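# Four arms sort stickered items into matching containers

## Task

Put every item into the container whose color matches the color of the sticker on that item.

## Robot and tools

Setup: four identical i2rt Big YAM arms (arm1, arm2, arm3, arm4). Each has six revolute joints, a two-finger gripper and a wrist camera (armN_cam_wrist). Four fixed room cameras are cam_room_a1, cam_room_a2, cam_room_b1 and cam_room_b2. Feet in the scene frame (metres): arm1 at (-0.644, +1.377, +0.914), arm2 at (-0.655, -0.555, +0.928), arm3 at (+0.651, -1.332, +0.868), arm4 at (+0.648, +0.477, +0.879). Each foot faces its own +x. arm1 and arm4 face roughly +y and arm2 and arm3 roughly -y; the given quaternions are wxyz. Reach is about 1.0 m from the joint1 axis.

Frame: one shared scene frame, origin on the floor, +z up. The hand point sits between the finger pads, about 1 cm behind the tips. The fingers point along hand +z and open along hand y. hand_target is the hand pose that the currently held joint targets would give. The printed hand position can be off, more so at long reach.

Tool move: every key except cameras is an arm name (arm1 to arm4). Each arm has its own object, and an arm that is left out gets no new command but may keep pushing toward its old targets. Inside an arm's object:
- joints: absolute targets by name. joint1_rad from -2.879 to 2.879 (base yaw, positive counter-clockwise from above, 0 points along the foot's facing). joint2_rad from 0 to 3.141 (shoulder, 0 means the upper arm points back, positive lifts it and swings it forward). joint3_rad from 0 to 3.019 (elbow, 0 is folded, positive opens it). joint4_rad from -1.692 to 1.57 (wrist pitch, positive tips the fingers up). joint5_rad from -1.57 to 1.57 (sideways swing, positive toward the arm's right). joint6_rad from -2.094 to 2.094 (roll, positive clockwise seen from behind). gripper_m from 0 to 0.093, the fingertip gap in metres.
- min_time_s: 0.1 to 8 s, the shortest time each joint motion of that arm may take.
- target: one list of seven numbers [x, y, z, qw, qx, qy, qz]. It is an absolute hand pose in the scene frame, in metres plus a unit quaternion. The hand follows a straight line toward it from its current hand_target. When target is used, joints may contain only gripper_m.
- speed: the line's top speed, 0.002 to 0.5 m/s, default 0.25. It is allowed only together with target. Rotation is capped at twice that number in rad/s.

All hand paths in one call finish together, paced by the slowest. Each path lasts 0.5 to 10 s, and a whole action lasts at most 15 s. Paths do not avoid obstacles or other arms. Hands lag behind the path, can drift off it, and can overshoot the speed when the arm is near straight, so expect errors of a centimetre or more.

The cameras argument is a list of camera names or ["all"]. A call with no action returns the full state, the scene number and every image. An unknown key or camera name makes the call invalid. An out-of-range value makes it refused, and a refusal (or a stop during a call) cancels the later move, wait and finished_scene calls in that same reply.

Other tools:
- wait(seconds 0 to 10, cameras) lets time run without new commands.
- zoom_image(camera, region [x0, y0, x1, y1] in pixels from the top-left, at most 504 by 504) enlarges part of that camera's latest image.
- read_manual(section="licences") returns licence text only.
- finished_scene(scene 1 to 3) ends the scene for good. Scene 1 is practice and may be skipped this way.

Result lines:
- The move line gives each moved arm as done or its worst status.
- joint_status and hand_status values: done; off_target (stopped short, may still be pushing); time_out (the arm keeps pushing toward a nearby clipped target, listed in on_its_own); not_followed (the self- and arm-collision check blocked it, also shown as "joint command not followed" or "pose unreachable"; the robot may keep retrying those targets until given new ones).
- "as last shown" marks arms that the call did not command.
- Joint velocities are in rad/s (the gripper in m/s). "within noise" means the arm is still.
- Joint torques are in N m and include gravity. Entries 3 and 4 wrap at ±28.
- on_its_own "held at" shows the joint's current target, not its reading.
- To relieve a stuck push, command the joint to its reported position.

Gripper: when it grips a hard part at full force, gripper_m reads up to about 5 mm below the part's width (some grippers read up to 2 mm above). Closed on nothing it reads 0 to 0.003. For a firm hold, command about 5 mm under the reading at first contact, and deeper for small, soft or round items. To release, command a gap well above the reading. Force is roughly 50 to 64 N per pad.

Avoid:
- Knocking items off the work area or onto the floor; this ends the scene.
- Dropping items from height, releasing them while moving, or slamming into fixed or heavy things.
- Hard contact between robots. Closing a gripper on another arm's fingers counts as such contact, and the collision check does not protect fingers, gripper housings or wrist cameras.
- Long pushes, stretched-out holds and unreachable targets, because they heat motors. A MOTOR HOT line appears at 85 °C. At 100 °C the arm goes limp for 30 to 60 s and its keys report limit_stop_at_motor_heat; resend the targets afterwards.

Loose items may be nudged occasionally.

Each tool is called by a JSON object that holds its "fn" and its "kwargs".

## Session

{"fn": "move", "kwargs": {}}

Scene clock: 0.00 s.
Joint torques (N m): no reading
Motor temperatures (°C): arm1=[22 24 25 23 21 21 21] | arm2=[24 24 24 22 22 20 23] | arm3=[24 24 23 24 24 23 23] | arm4=[23 21 22 22 25 21 24]
Heat: arm1: hottest joint3_rad 25 °C; arm2: hottest joint1_rad 24 °C; arm3: hottest joint1_rad 24 °C; arm4: hottest joint5_rad 25 °C.
Joint velocities: within noise
arm1.joint_positions: joint1_rad=-0.126 joint2_rad=+0.650 joint3_rad=+1.429 joint4_rad=-1.488 joint5_rad=-0.026 joint6_rad=-0.127 gripper_m=+0.09396
arm1.joint_status: not commanded
arm1.hand: x=-0.6270 y=+1.5972 z=+1.4351 quat_wxyz=(-0.310, +0.665, -0.618, -0.282) (m; scene frame)
arm1.hand_target: x=-0.6269 y=+1.5953 z=+1.4482 quat_wxyz=(-0.321, +0.661, -0.613, -0.291) (m; scene frame)
arm1.hand_status: not commanded
arm2.joint_positions: joint1_rad=-0.045 joint2_rad=+0.645 joint3_rad=+1.565 joint4_rad=-1.137 joint5_rad=+0.166 joint6_rad=-0.774 gripper_m=+0.09396
arm2.joint_status: not commanded
arm2.hand: x=-0.6689 y=-0.7907 z=+1.5906 quat_wxyz=(-0.204, -0.325, -0.709, +0.592) (m; scene frame)
arm2.hand_target: x=-0.6692 y=-0.7857 z=+1.5994 quat_wxyz=(-0.208, -0.323, -0.702, +0.599) (m; scene frame)
arm2.hand_status: not commanded
arm3.joint_positions: joint1_rad=+0.075 joint2_rad=+0.603 joint3_rad=+1.391 joint4_rad=-1.324 joint5_rad=-0.185 joint6_rad=-0.597 gripper_m=+0.09396
arm3.joint_status: not commanded
arm3.hand: x=+0.6714 y=-1.5539 z=+1.4174 quat_wxyz=(-0.295, -0.381, -0.775, +0.409) (m; scene frame)
arm3.hand_target: x=+0.6715 y=-1.5515 z=+1.4286 quat_wxyz=(-0.300, -0.376, -0.770, +0.420) (m; scene frame)
arm3.hand_status: not commanded
arm4.joint_positions: joint1_rad=+0.109 joint2_rad=+0.632 joint3_rad=+1.440 joint4_rad=-1.502 joint5_rad=+0.178 joint6_rad=-0.775 gripper_m=+0.09396
arm4.joint_status: not commanded
arm4.hand: x=+0.6469 y=+0.6902 z=+1.4068 quat_wxyz=(-0.410, +0.846, -0.316, -0.125) (m; scene frame)
arm4.hand_target: x=+0.6473 y=+0.6879 z=+1.4162 quat_wxyz=(-0.419, +0.841, -0.316, -0.131) (m; scene frame)
arm4.hand_status: not commanded
pictures: arm1_cam_wrist, arm2_cam_wrist, arm3_cam_wrist, arm4_cam_wrist, cam_room_a1, cam_room_a2, cam_room_b1, cam_room_b2
Images, in order (width x height): arm1_cam_wrist 672x504, arm2_cam_wrist 672x504, arm3_cam_wrist 672x504, arm4_cam_wrist 672x504, cam_room_a1 672x504, cam_room_a2 672x504, cam_room_b1 672x504, cam_room_b2 672x504.

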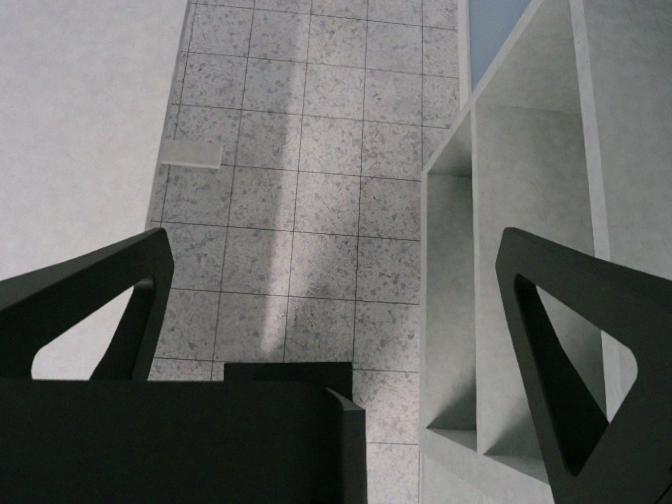

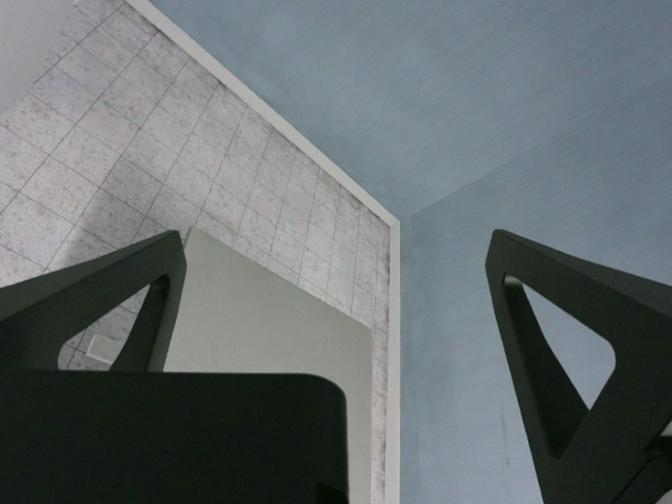

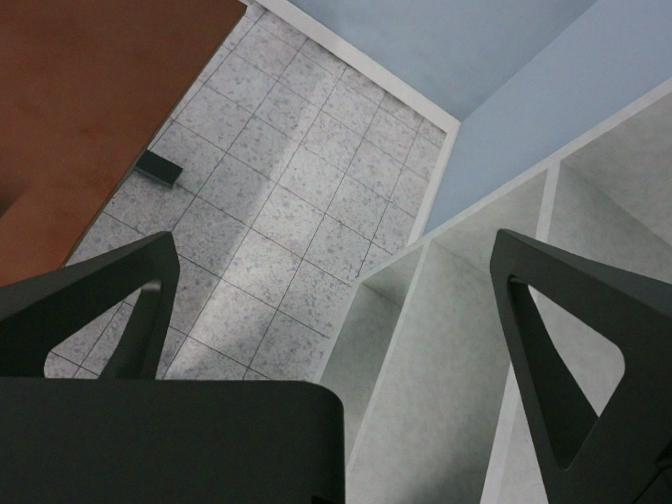

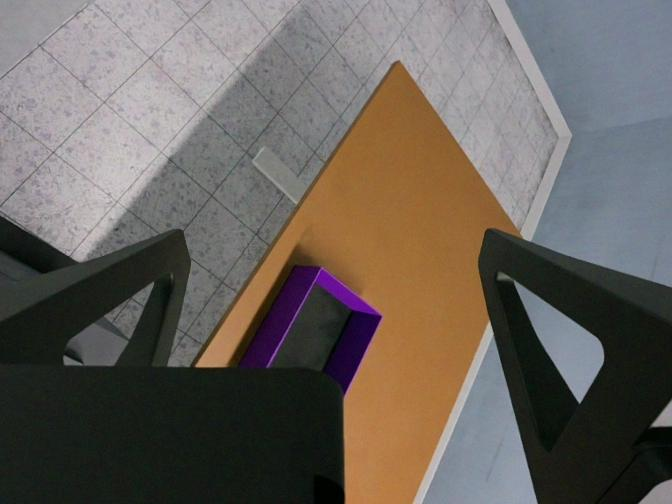

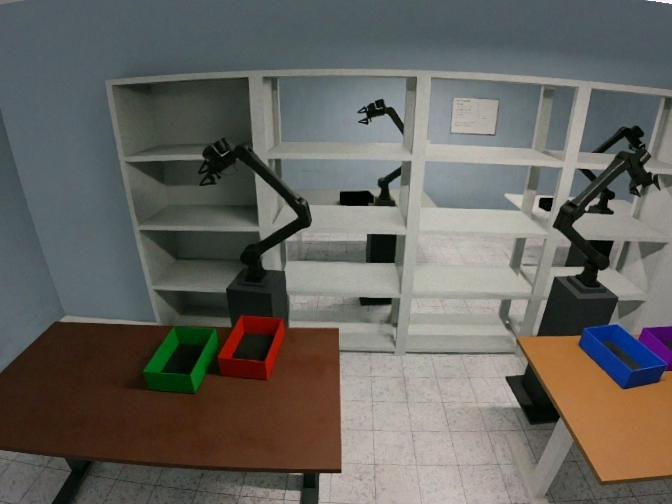

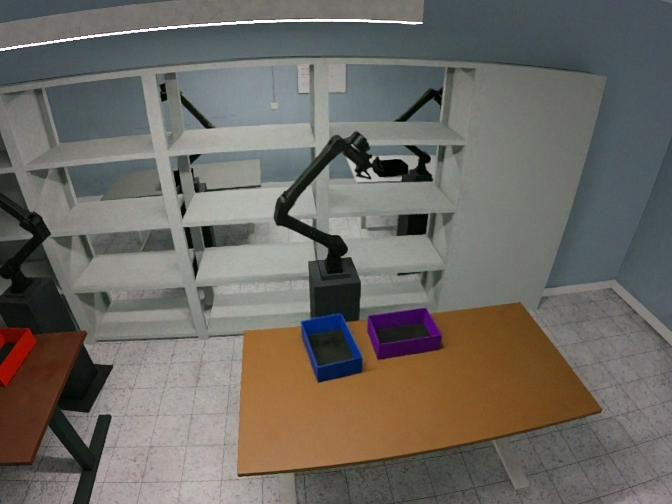

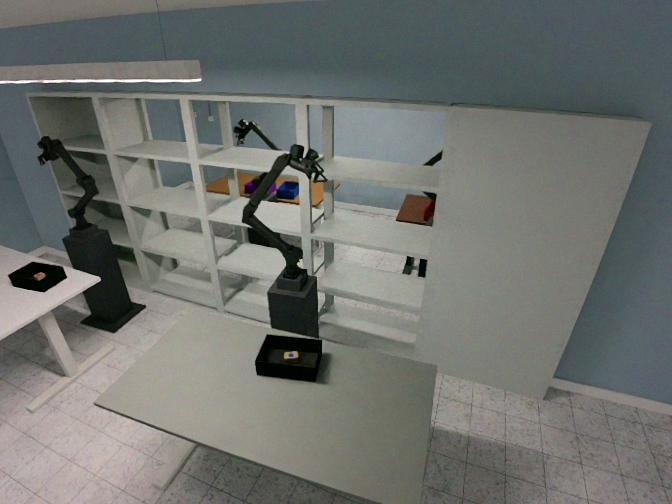

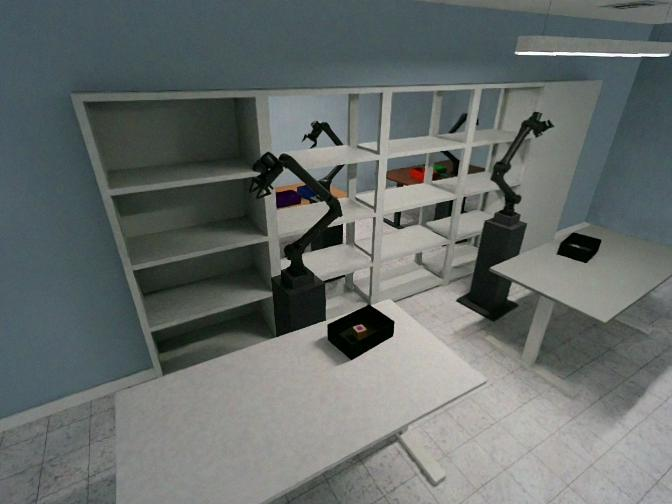

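{"fn": "zoom_image", "kwargs": {"camera": "cam_room_b1", "region": [240, 320, 340, 395]}}

{"fn": "zoom_image", "kwargs": {"camera": "cam_room_b2", "region": [310, 290, 410, 365]}}

{"fn": "zoom_image", "kwargs": {"camera": "cam_room_b1", "region": [0, 90, 504, 420]}}

{"fn": "zoom_image", "kwargs": {"camera": "cam_room_a1", "region": [90, 60, 594, 400]}}

{"fn": "zoom_image", "kwargs": {"camera": "cam_room_a2", "region": [0, 50, 504, 400]}}

{"fn": "zoom_image", "kwargs": {"camera": "cam_room_b2", "region": [60, 70, 564, 400]}}

Scaled by 5.040.

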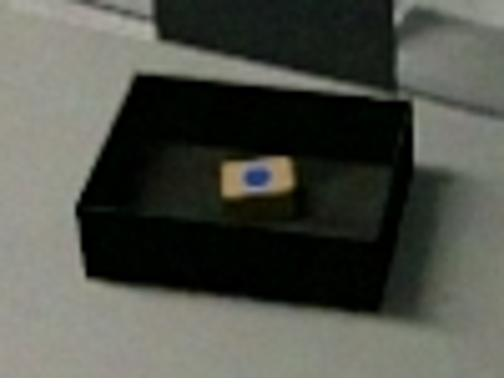

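Scaled by 5.040.

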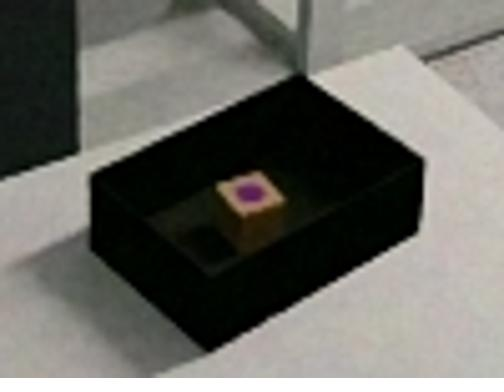

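Scaled by 1.000.

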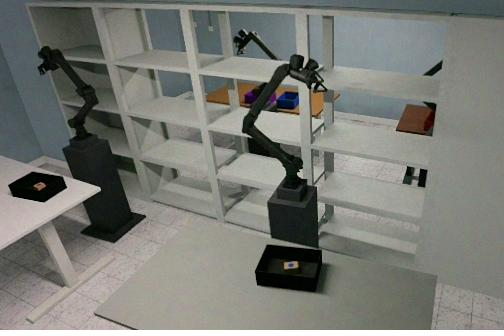

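Scaled by 1.000.

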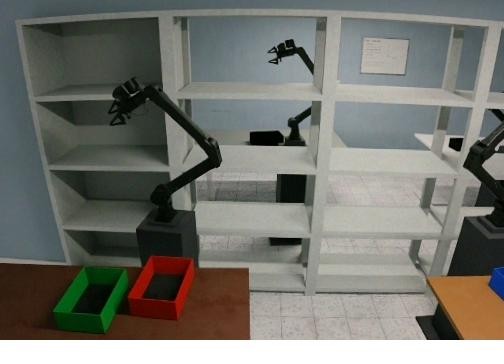

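Scaled by 1.000.

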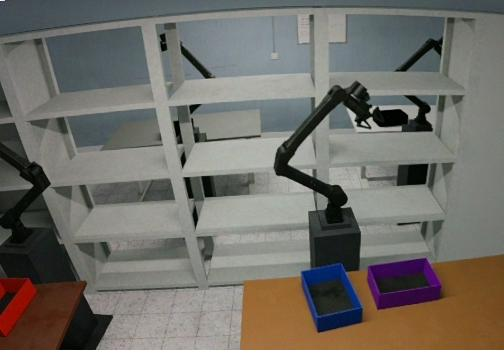

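Scaled by 1.000.

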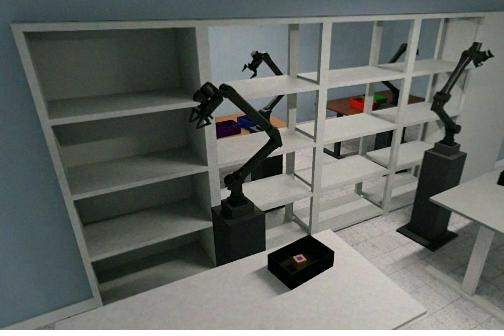

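{"fn": "move", "kwargs": {"arm1": {"joints": {"joint1_rad": 1.8, "joint2_rad": 1.2, "joint3_rad": 1.5, "joint4_rad": -1.35, "joint5_rad": 0, "joint6_rad": 0}, "min_time_s": 4}, "arm2": {"joints": {"joint1_rad": -1.7, "joint2_rad": 1.2, "joint3_rad": 1.5, "joint4_rad": -1.35, "joint5_rad": 0, "joint6_rad": 0}, "min_time_s": 4}, "arm4": {"joints": {"joint1_rad": -1.6, "joint2_rad": 1.2, "joint3_rad": 1.5, "joint4_rad": -1.35, "joint5_rad": 0, "joint6_rad": 0}, "min_time_s": 4}, "cameras": ["all"]}}

Scene clock: 114.90 s.
Joint torques (N m): arm1=[-2.26 -4.72 16.72 2 0.05 0.11] | arm2=[0.62 -8.82 10.44 1.31 -0.16 0.2] | arm3=[1.26 2.32 9.26 1.87 -0.08 -0.01] | arm4=[1.08 -8.29 12.86 1.36 -0.04 0.15]
Motor temperatures (°C): arm1=[22 24 33 24 21 21 21] | arm2=[24 24 29 23 22 20 23] | arm3=[24 24 29 24 24 23 23] | arm4=[23 22 28 22 24 21 24]
Heat: arm1: hottest joint3_rad 33 °C; arm2: hottest joint3_rad 29 °C; arm3: hottest joint3_rad 29 °C; arm4: hottest joint3_rad 28 °C.
move: arm1 done; arm2 done; arm4 done
Joint velocities: within noise
arm1.joint_positions: joint1_rad=+1.800 joint2_rad=+1.194 joint3_rad=+1.436 joint4_rad=-1.368 joint5_rad=-0.002 joint6_rad=-0.008 gripper_m=+0.09397
arm1.joint_status: all done
arm1.hand: x=-1.0423 y=+1.2522 z=+1.2952 quat_wxyz=(+0.030, +0.962, +0.149, -0.225) (m; scene frame)
arm1.hand_target: x=-1.0545 y=+1.2485 z=+1.3260 quat_wxyz=(+0.036, +0.954, +0.144, -0.262) (m; scene frame)
arm1.hand_status: not commanded
arm2.joint_positions: joint1_rad=-1.701 joint2_rad=+1.185 joint3_rad=+1.513 joint4_rad=-1.336 joint5_rad=+0.003 joint6_rad=-0.015 gripper_m=+0.09396
arm2.joint_status: all done
arm2.hand: x=-1.0920 y=-0.5500 z=+1.3475 quat_wxyz=(+0.007, -0.961, -0.001, +0.276) (m; scene frame)
arm2.hand_target: x=-1.0921 y=-0.5508 z=+1.3330 quat_wxyz=(+0.003, -0.967, +0.006, +0.256) (m; scene frame)
arm2.hand_status: not commanded
arm3: as last shown
arm4.joint_positions: joint1_rad=-1.601 joint2_rad=+1.186 joint3_rad=+1.445 joint4_rad=-1.365 joint5_rad=+0.003 joint6_rad=-0.014 gripper_m=+0.09396
arm4.joint_status: all done
arm4.hand: x=+1.0724 y=+0.4889 z=+1.2600 quat_wxyz=(-0.228, +0.020, -0.974, +0.002) (m; scene frame)
arm4.hand_target: x=+1.0858 y=+0.4902 z=+1.2828 quat_wxyz=(-0.255, +0.014, -0.967, -0.002) (m; scene frame)
arm4.hand_status: not commanded
pictures: arm1_cam_wrist, arm2_cam_wrist, arm3_cam_wrist, arm4_cam_wrist, cam_room_a1, cam_room_a2, cam_room_b1, cam_room_b2
Images, in order (width x height): arm1_cam_wrist 672x504, arm2_cam_wrist 672x504, arm3_cam_wrist 672x504, arm4_cam_wrist 672x504, cam_room_a1 672x504, cam_room_a2 672x504, cam_room_b1 672x504, cam_room_b2 672x504.

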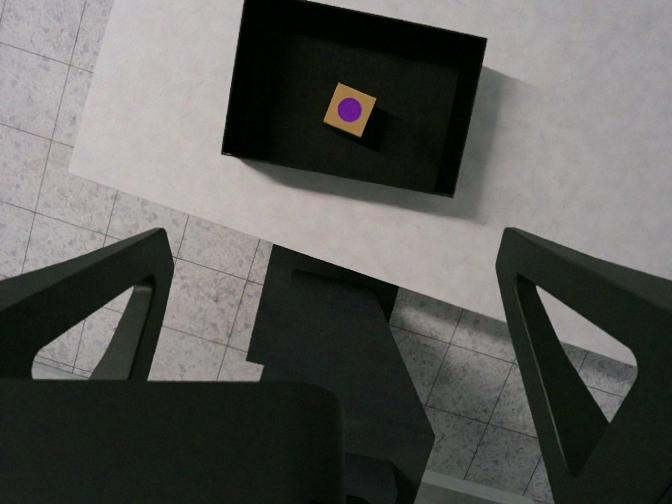

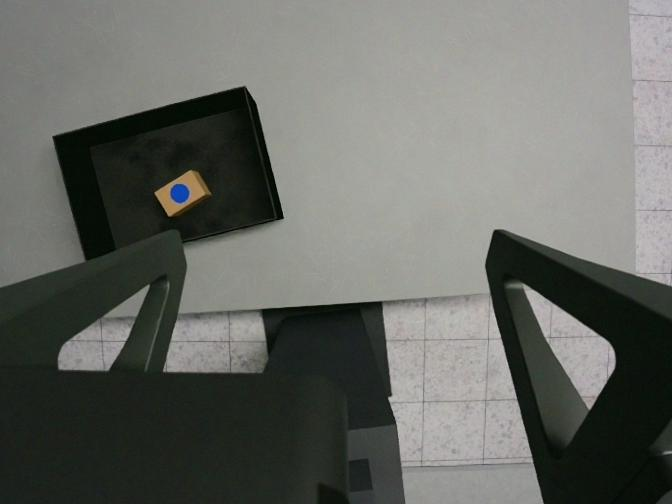

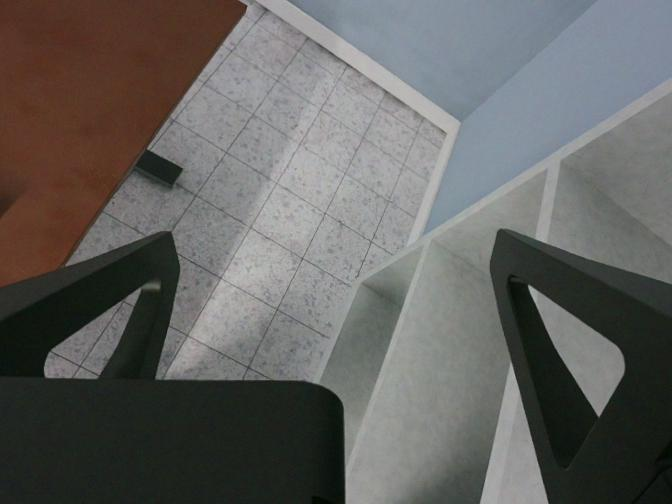

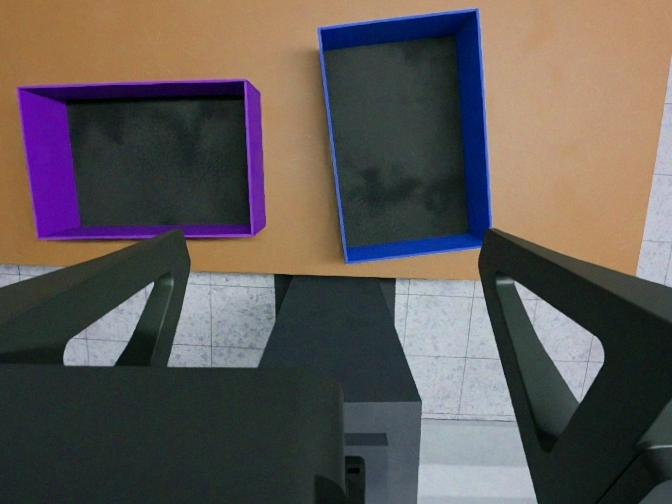

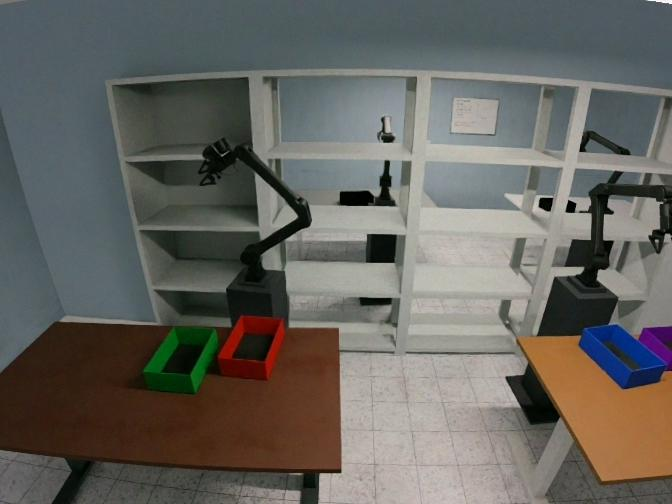

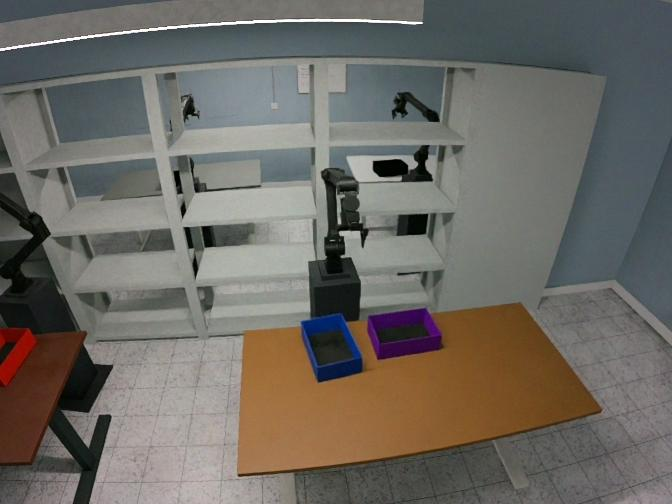

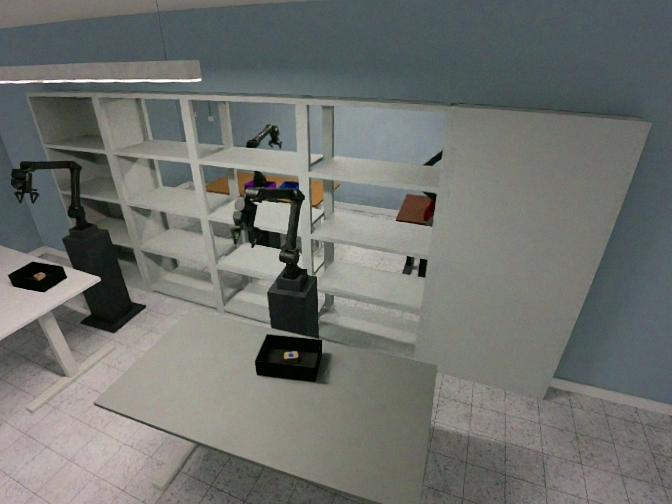

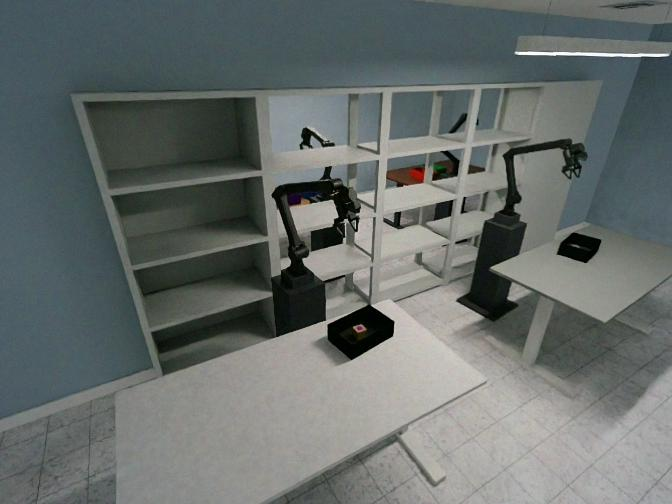

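{"fn": "zoom_image", "kwargs": {"camera": "arm2_cam_wrist", "region": [40, 70, 300, 265]}}

{"fn": "zoom_image", "kwargs": {"camera": "arm1_cam_wrist", "region": [210, 0, 500, 217]}}

Scaled by 1.938.

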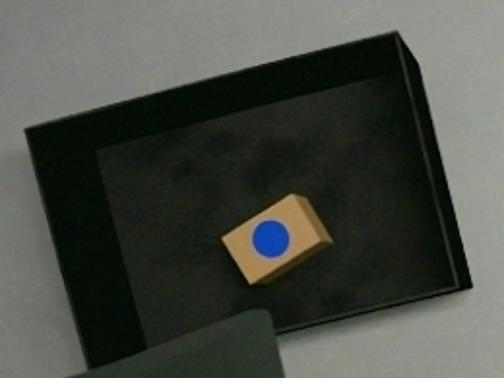

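Scaled by 1.738.

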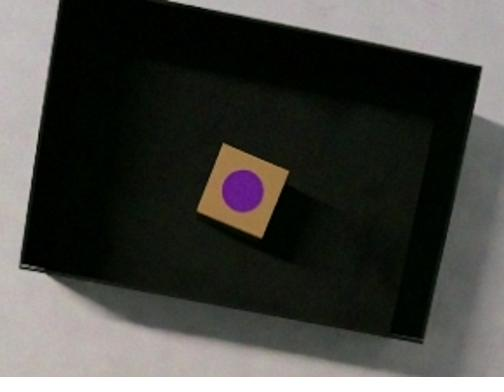

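{"fn": "move", "kwargs": {"arm1": {"target": [-1.183, 1.232, 1.05, 0, 0.9984, -0.0567, 0], "speed": 0.15}, "arm2": {"target": [-1.184, -0.779, 1.05, 0, -0.9636, -0.2672, 0], "speed": 0.15}, "arm4": {"joints": {"joint1_rad": 1.515, "joint2_rad": 0.65, "joint3_rad": 1.43, "joint4_rad": -1.1, "joint5_rad": 0, "joint6_rad": 0}, "min_time_s": 5}, "cameras": ["arm1_cam_wrist", "arm2_cam_wrist", "arm4_cam_wrist", "cam_room_a2"]}}

Scene clock: 190.87 s.
Joint torques (N m): arm1=[-2.67 -15.03 15.16 0.06 -0.03 0.14] | arm2=[1.03 -18.43 15.17 0.16 -0.14 -0.07] | arm3=[1.14 2.32 9.2 1.85 -0.07 -0.01] | arm4=[1.38 0.62 7.01 2.19 0.04 0.17]
Motor temperatures (°C): arm1=[22 25 39 23 21 21 21] | arm2=[24 25 30 22 22 20 23] | arm3=[24 24 29 24 24 23 23] | arm4=[23 22 38 22 24 21 24]
Heat: arm1: hottest joint3_rad 39 °C; arm2: hottest joint3_rad 30 °C; arm3: hottest joint3_rad 29 °C; arm4: hottest joint3_rad 38 °C.
move: arm1 off_target; arm2 off_target; arm4 done
Joint velocities: within noise
arm1.joint_positions: joint1_rad=+1.773 joint2_rad=+1.855 joint3_rad=+1.537 joint4_rad=-1.312 joint5_rad=-0.005 joint6_rad=+0.366 gripper_m=+0.09397
arm1.joint_status: not commanded
arm1.hand: x=-1.1634 y=+1.2320 z=+1.0299 quat_wxyz=(-0.008, +0.999, -0.048, +0.021) (m; scene frame)
arm1.hand_target: x=-1.1817 y=+1.2323 z=+1.0501 quat_wxyz=(+0.000, +0.998, -0.057, +0.000) (m; scene frame)
arm1.hand_status: off_target (0.028 m and 2.8 deg from the pose sent, 0.283 m and 35.5 deg at the start)
arm2.joint_positions: joint1_rad=-1.291 joint2_rad=+1.860 joint3_rad=+1.567 joint4_rad=-1.295 joint5_rad=+0.000 joint6_rad=-0.127 gripper_m=+0.09396
arm2.joint_status: not commanded
arm2.hand: x=-1.1688 y=-0.7703 z=+1.0424 quat_wxyz=(+0.003, -0.966, -0.259, -0.009) (m; scene frame)
arm2.hand_target: x=-1.1832 y=-0.7788 z=+1.0500 quat_wxyz=(+0.000, -0.964, -0.267, +0.001) (m; scene frame)
arm2.hand_status: off_target (0.019 m and 1.5 deg from the pose sent, 0.387 m and 44.3 deg at the start)
arm3: as last shown
arm4.joint_positions: joint1_rad=+1.511 joint2_rad=+0.658 joint3_rad=+1.437 joint4_rad=-1.119 joint5_rad=+0.001 joint6_rad=-0.013 gripper_m=+0.09398
arm4.joint_status: all done
arm4.hand: x=+0.3812 y=+0.4810 z=+1.4817 quat_wxyz=(-0.004, +0.815, +0.002, -0.579) (m; scene frame)
arm4.hand_target: x=+0.3822 y=+0.4797 z=+1.4847 quat_wxyz=(+0.002, +0.809, -0.001, -0.587) (m; scene frame)
arm4.hand_status: not commanded
pictures: arm1_cam_wrist, arm2_cam_wrist, arm4_cam_wrist, cam_room_a2
Images, in order (width x height): arm1_cam_wrist 672x504, arm2_cam_wrist 672x504, arm4_cam_wrist 672x504, cam_room_a2 672x504.

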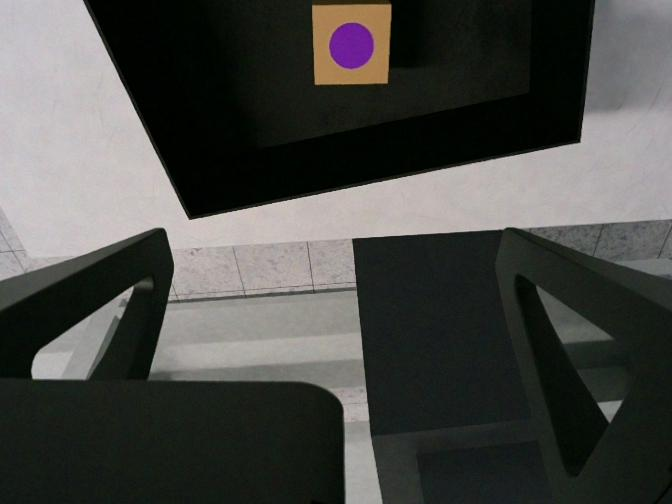

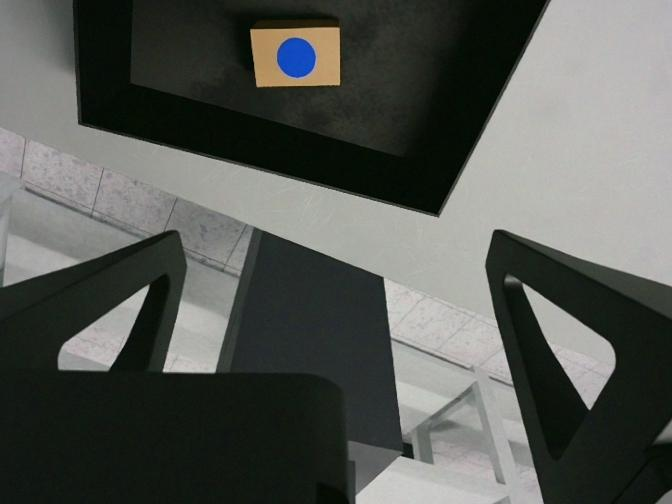

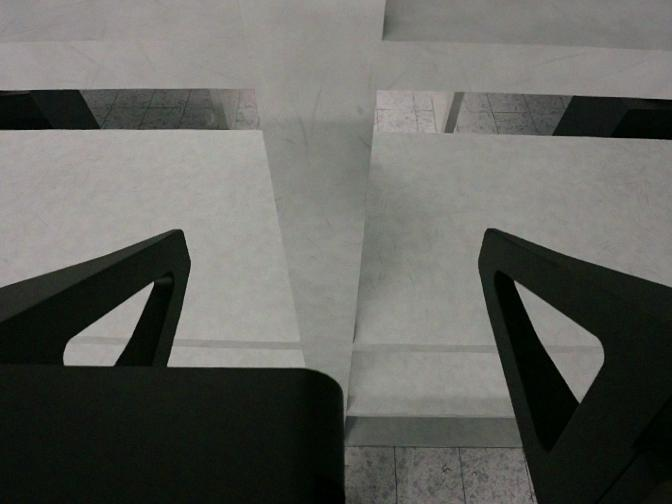

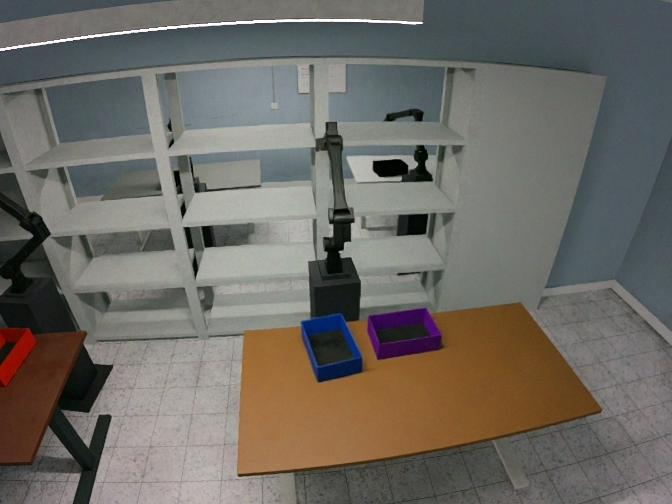

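{"fn": "zoom_image", "kwargs": {"camera": "arm4_cam_wrist", "region": [0, 0, 504, 504]}}

{"fn": "zoom_image", "kwargs": {"camera": "arm4_cam_wrist", "region": [300, 0, 672, 300]}}

{"fn": "move", "kwargs": {"arm1": {"target": [-1.183, 1.243, 0.94, 0.0081, 0.9984, -0.0567, -0.0196], "speed": 0.1}, "arm2": {"target": [-1.172, -0.801, 0.928, -0.0029, -0.9636, -0.2672, 0.009], "speed": 0.1}, "cameras": ["arm1_cam_wrist", "arm2_cam_wrist"]}}

Scaled by 1.000.

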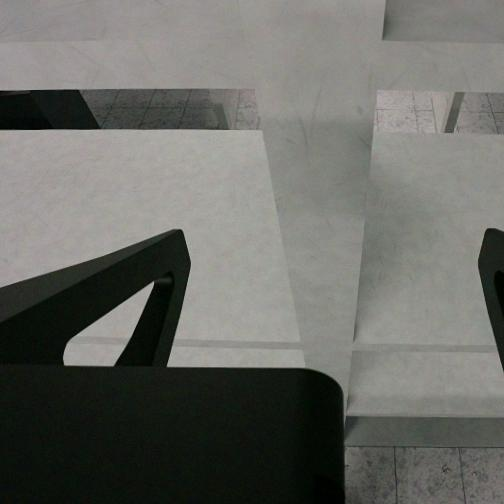

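Scaled by 1.355.

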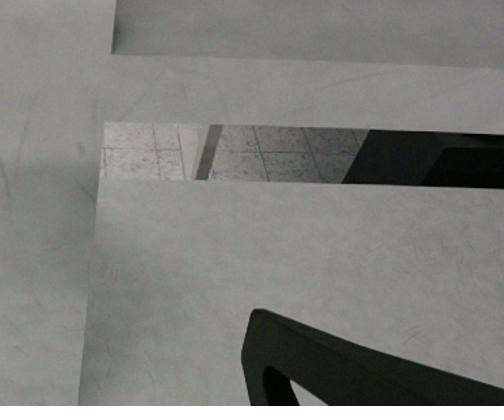

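Scene clock: 233.83 s.
Joint torques (N m): arm1=[-2.67 -14.51 9.39 1.05 -0.06 -0.06] | arm2=[1.49 -18.61 8.83 1.35 -0.18 0.2] | arm3=[1.26 2.2 9.2 1.87 -0.08 -0.03] | arm4=[1.32 0.03 6.91 2.09 0.07 0.17]
Motor temperatures (°C): arm1=[22 26 38 23 21 21 21] | arm2=[24 26 36 22 22 20 23] | arm3=[24 24 30 24 24 23 23] | arm4=[23 22 34 22 24 21 24]
Heat: arm1: hottest joint3_rad 38 °C; arm2: hottest joint3_rad 36 °C; arm3: hottest joint3_rad 30 °C; arm4: hottest joint3_rad 34 °C.
move: arm1 done; arm2 off_target
Joint velocities: within noise
arm1.joint_positions: joint1_rad=+1.754 joint2_rad=+1.925 joint3_rad=+1.399 joint4_rad=-1.023 joint5_rad=-0.008 joint6_rad=+0.363 gripper_m=+0.09397
arm1.joint_status: not commanded
arm1.hand: x=-1.1781 y=+1.2386 z=+0.9445 quat_wxyz=(+0.006, +0.998, -0.055, -0.017) (m; scene frame)
arm1.hand_target: x=-1.1830 y=+1.2431 z=+0.9402 quat_wxyz=(+0.008, +0.998, -0.057, -0.020) (m; scene frame)
arm1.hand_status: done (0.008 m and 0.4 deg from the pose sent, 0.093 m and 5.1 deg at the start)
arm2.joint_positions: joint1_rad=-1.253 joint2_rad=+1.963 joint3_rad=+1.462 joint4_rad=-1.018 joint5_rad=-0.001 joint6_rad=-0.113 gripper_m=+0.09396
arm2.joint_status: not commanded
arm2.hand: x=-1.1787 y=-0.7979 z=+0.9495 quat_wxyz=(-0.003, -0.963, -0.270, +0.024) (m; scene frame)
arm2.hand_target: x=-1.1714 y=-0.8007 z=+0.9286 quat_wxyz=(-0.003, -0.964, -0.267, +0.009) (m; scene frame)
arm2.hand_status: off_target (0.023 m and 1.7 deg from the pose sent, 0.119 m and 2.4 deg at the start)
arm3, arm4: as last shown
pictures: arm1_cam_wrist, arm2_cam_wrist
Images, in order (width x height): arm1_cam_wrist 672x504, arm2_cam_wrist 672x504.

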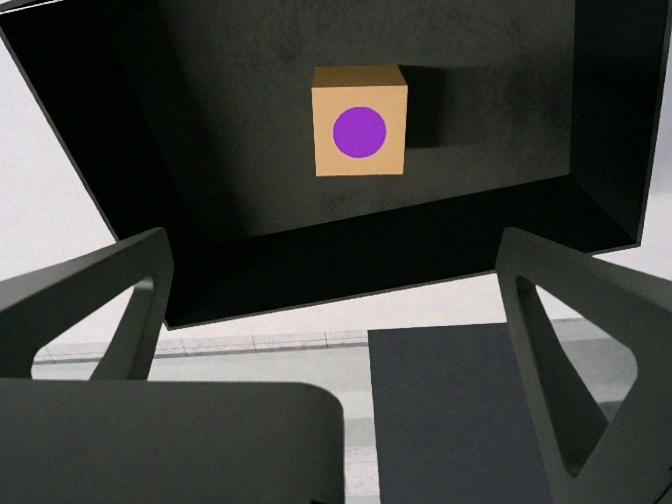

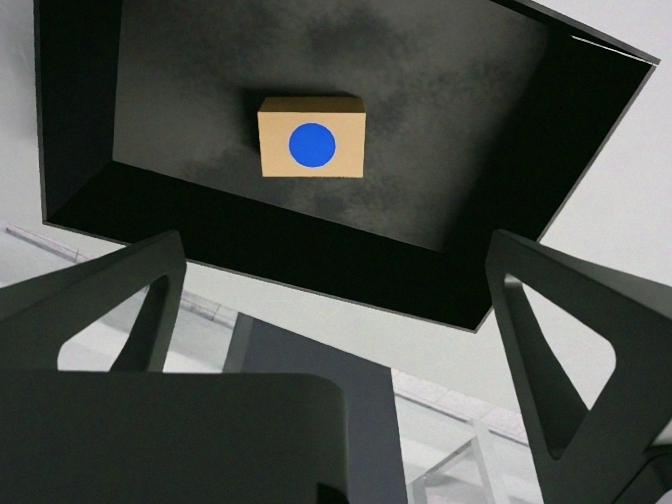

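{"fn": "move", "kwargs": {"arm1": {"target": [-1.166, 1.250, 0.85, 0, 0.9984, -0.0567, 0], "speed": 0.1}, "arm2": {"target": [-1.148, -0.797, 0.87, 0, -0.9636, -0.2672, 0], "speed": 0.1}, "cameras": ["arm1_cam_wrist", "arm2_cam_wrist"]}}

Scene clock: 265.73 s.
Joint torques (N m): arm1=[-2.84 -15.15 8.02 1.07 0.09 -0.06] | arm2=[1.44 -18.14 7.94 1.31 -0.06 0.2] | arm3=[1.44 2.26 9.18 1.84 -0.08 -0.01] | arm4=[1.08 0.32 6.93 2.03 0.02 0.16]
Motor temperatures (°C): arm1=[22 27 34 23 21 21 21] | arm2=[24 26 31 22 22 20 23] | arm3=[24 24 30 24 24 23 23] | arm4=[23 22 32 22 24 21 24]
Heat: arm1: hottest joint3_rad 34 °C; arm2: hottest joint3_rad 31 °C; arm3: hottest joint3_rad 30 °C; arm4: hottest joint3_rad 32 °C.
move: arm1 done; arm2 off_target
Joint velocities: within noise
arm1.joint_positions: joint1_rad=+1.752 joint2_rad=+2.046 joint3_rad=+1.312 joint4_rad=-0.858 joint5_rad=-0.008 joint6_rad=+0.360 gripper_m=+0.09397
arm1.joint_status: not commanded
arm1.hand: x=-1.1617 y=+1.2445 z=+0.8540 quat_wxyz=(+0.000, +0.998, -0.055, +0.003) (m; scene frame)
arm1.hand_target: x=-1.1659 y=+1.2501 z=+0.8500 quat_wxyz=(+0.000, +0.998, -0.057, +0.000) (m; scene frame)
arm1.hand_status: done (0.008 m and 0.4 deg from the pose sent, 0.096 m and 2.1 deg at the start)
arm2.joint_positions: joint1_rad=-1.241 joint2_rad=+2.010 joint3_rad=+1.359 joint4_rad=-0.886 joint5_rad=-0.001 joint6_rad=-0.099 gripper_m=+0.09396
arm2.joint_status: not commanded
arm2.hand: x=-1.1570 y=-0.7954 z=+0.8914 quat_wxyz=(-0.002, -0.963, -0.270, +0.015) (m; scene frame)
arm2.hand_target: x=-1.1474 y=-0.7964 z=+0.8705 quat_wxyz=(+0.000, -0.964, -0.267, +0.000) (m; scene frame)
arm2.hand_status: off_target (0.023 m and 1.8 deg from the pose sent, 0.085 m and 2.8 deg at the start)
arm3, arm4: as last shown
pictures: arm1_cam_wrist, arm2_cam_wrist
Images, in order (width x height): arm1_cam_wrist 672x504, arm2_cam_wrist 672x504.

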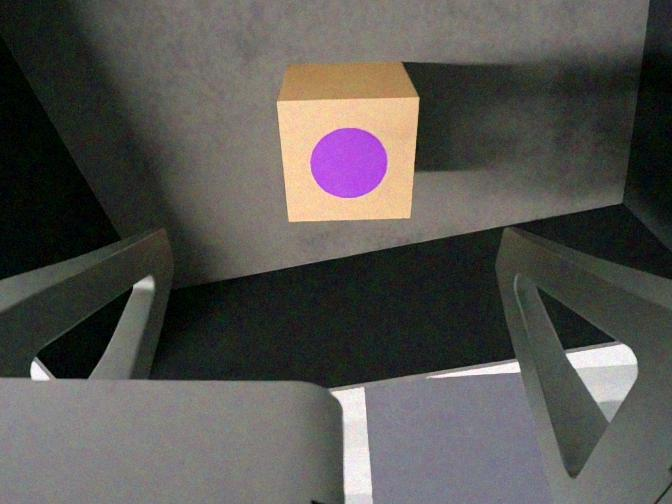

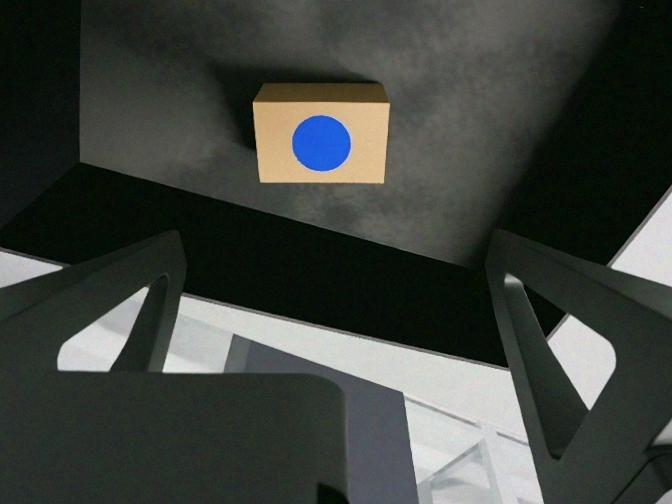

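{"fn": "move", "kwargs": {"arm1": {"target": [-1.166, 1.2545, 0.80, 0, 0.9984, -0.0567, 0], "speed": 0.08}, "arm2": {"target": [-1.140, -0.797, 0.80, 0.002, -0.9636, -0.2672, -0.015], "speed": 0.08}, "cameras": ["arm1_cam_wrist", "arm2_cam_wrist"]}}

Scene clock: 292.73 s.
Joint torques (N m): arm1=[-3.02 -14.8 7.09 0.83 0.11 -0.1] | arm2=[1.44 -18.67 7.04 1.21 -0.14 0.21] | arm3=[1.14 2.2 9.22 1.83 -0.08 -0.01] | arm4=[1.08 0.67 6.93 2.07 0.05 0.13]
Motor temperatures (°C): arm1=[22 27 33 23 21 21 21] | arm2=[24 27 31 22 22 20 23] | arm3=[24 24 30 24 24 23 23] | arm4=[23 22 32 22 24 21 24]
Heat: arm1: hottest joint3_rad 33 °C; arm2: hottest joint3_rad 31 °C; arm3: hottest joint3_rad 30 °C; arm4: hottest joint3_rad 32 °C.
move: arm1 done; arm2 off_target
Joint velocities: within noise
arm1.joint_positions: joint1_rad=+1.744 joint2_rad=+2.132 joint3_rad=+1.302 joint4_rad=-0.755 joint5_rad=-0.008 joint6_rad=+0.353 gripper_m=+0.09397
arm1.joint_status: not commanded
arm1.hand: x=-1.1646 y=+1.2483 z=+0.8069 quat_wxyz=(+0.001, +0.998, -0.055, +0.000) (m; scene frame)
arm1.hand_target: x=-1.1657 y=+1.2545 z=+0.8000 quat_wxyz=(+0.000, +0.998, -0.057, +0.000) (m; scene frame)
arm1.hand_status: done (0.009 m and 0.2 deg from the pose sent, 0.055 m and 0.4 deg at the start)
arm2.joint_positions: joint1_rad=-1.235 joint2_rad=+2.138 joint3_rad=+1.346 joint4_rad=-0.778 joint5_rad=-0.001 joint6_rad=-0.093 gripper_m=+0.09396
arm2.joint_status: not commanded
arm2.hand: x=-1.1507 y=-0.7958 z=+0.8201 quat_wxyz=(+0.001, -0.963, -0.269, -0.001) (m; scene frame)
arm2.hand_target: x=-1.1395 y=-0.7966 z=+0.8007 quat_wxyz=(+0.002, -0.964, -0.267, -0.015) (m; scene frame)
arm2.hand_status: off_target (0.023 m and 1.7 deg from the pose sent, 0.093 m and 3.5 deg at the start)
arm3, arm4: as last shown
pictures: arm1_cam_wrist, arm2_cam_wrist
Images, in order (width x height): arm1_cam_wrist 672x504, arm2_cam_wrist 672x504.

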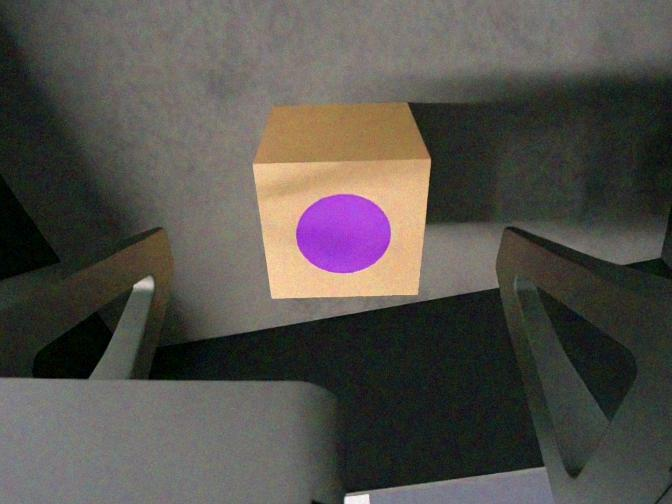

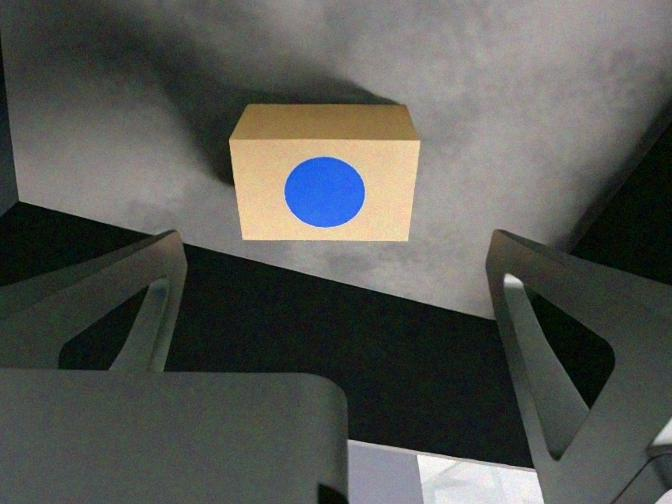

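{"fn": "move", "kwargs": {"arm1": {"target": [-1.159, 1.2565, 0.755, 0, 0.9984, -0.0567, 0], "speed": 0.06}, "arm2": {"target": [-1.138, -0.800, 0.748, 0.002, -0.9636, -0.2672, -0.015], "speed": 0.06}, "cameras": ["arm1_cam_wrist", "arm2_cam_wrist"]}}

Scene clock: 308.73 s.
Joint torques (N m): arm1=[-3.37 -14.97 6.23 0.84 0.16 -0.05] | arm2=[1.55 -18.78 7.17 1.18 -0.16 0.22] | arm3=[1.26 2.37 9.24 1.84 -0.08 -0.02] | arm4=[1.14 0.62 7.02 2.14 0.03 0.16]
Motor temperatures (°C): arm1=[22 26 32 23 21 21 21] | arm2=[24 27 30 22 22 20 23] | arm3=[24 24 30 24 24 23 23] | arm4=[23 21 31 22 24 21 24]
Heat: arm1: hottest joint3_rad 32 °C; arm2: hottest joint3_rad 30 °C; arm3: hottest joint3_rad 30 °C; arm4: hottest joint3_rad 31 °C.
move: arm1 done; arm2 off_target
Joint velocities: arm1=[within noise] | arm2=[within noise] | arm3=[-0.005 -0.015 0.012 -0.002 -0.154 -0.007 0] | arm4=[within noise]
arm1.joint_positions: joint1_rad=+1.744 joint2_rad=+2.209 joint3_rad=+1.282 joint4_rad=-0.658 joint5_rad=-0.008 joint6_rad=+0.352 gripper_m=+0.09397
arm1.joint_status: not commanded
arm1.hand: x=-1.1580 y=+1.2502 z=+0.7621 quat_wxyz=(+0.001, +0.998, -0.055, +0.000) (m; scene frame)
arm1.hand_target: x=-1.1588 y=+1.2564 z=+0.7551 quat_wxyz=(+0.000, +0.998, -0.057, +0.000) (m; scene frame)
arm1.hand_status: done (0.010 m and 0.2 deg from the pose sent, 0.053 m and 0.2 deg at the start)
arm2.joint_positions: joint1_rad=-1.228 joint2_rad=+2.240 joint3_rad=+1.346 joint4_rad=-0.685 joint5_rad=-0.001 joint6_rad=-0.086 gripper_m=+0.09396
arm2.joint_status: not commanded
arm2.hand: x=-1.1454 y=-0.7972 z=+0.7658 quat_wxyz=(+0.001, -0.963, -0.269, -0.005) (m; scene frame)
arm2.hand_target: x=-1.1375 y=-0.7996 z=+0.7486 quat_wxyz=(+0.002, -0.964, -0.267, -0.015) (m; scene frame)
arm2.hand_status: off_target (0.020 m and 1.1 deg from the pose sent, 0.073 m and 1.7 deg at the start)
arm3, arm4: as last shown
pictures: arm1_cam_wrist, arm2_cam_wrist
Images, in order (width x height): arm1_cam_wrist 672x504, arm2_cam_wrist 672x504.

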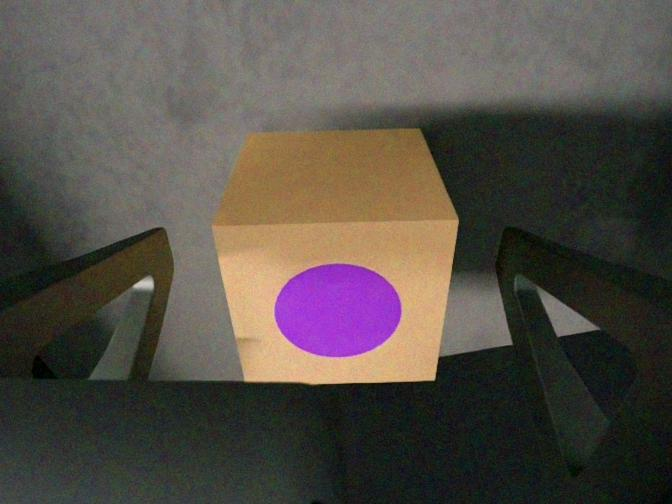

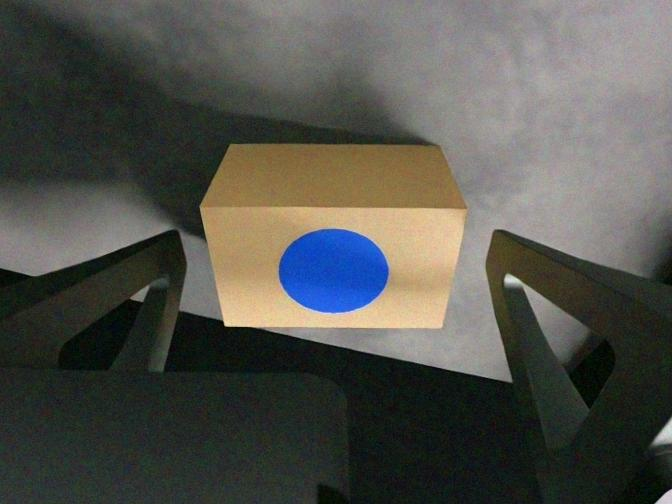

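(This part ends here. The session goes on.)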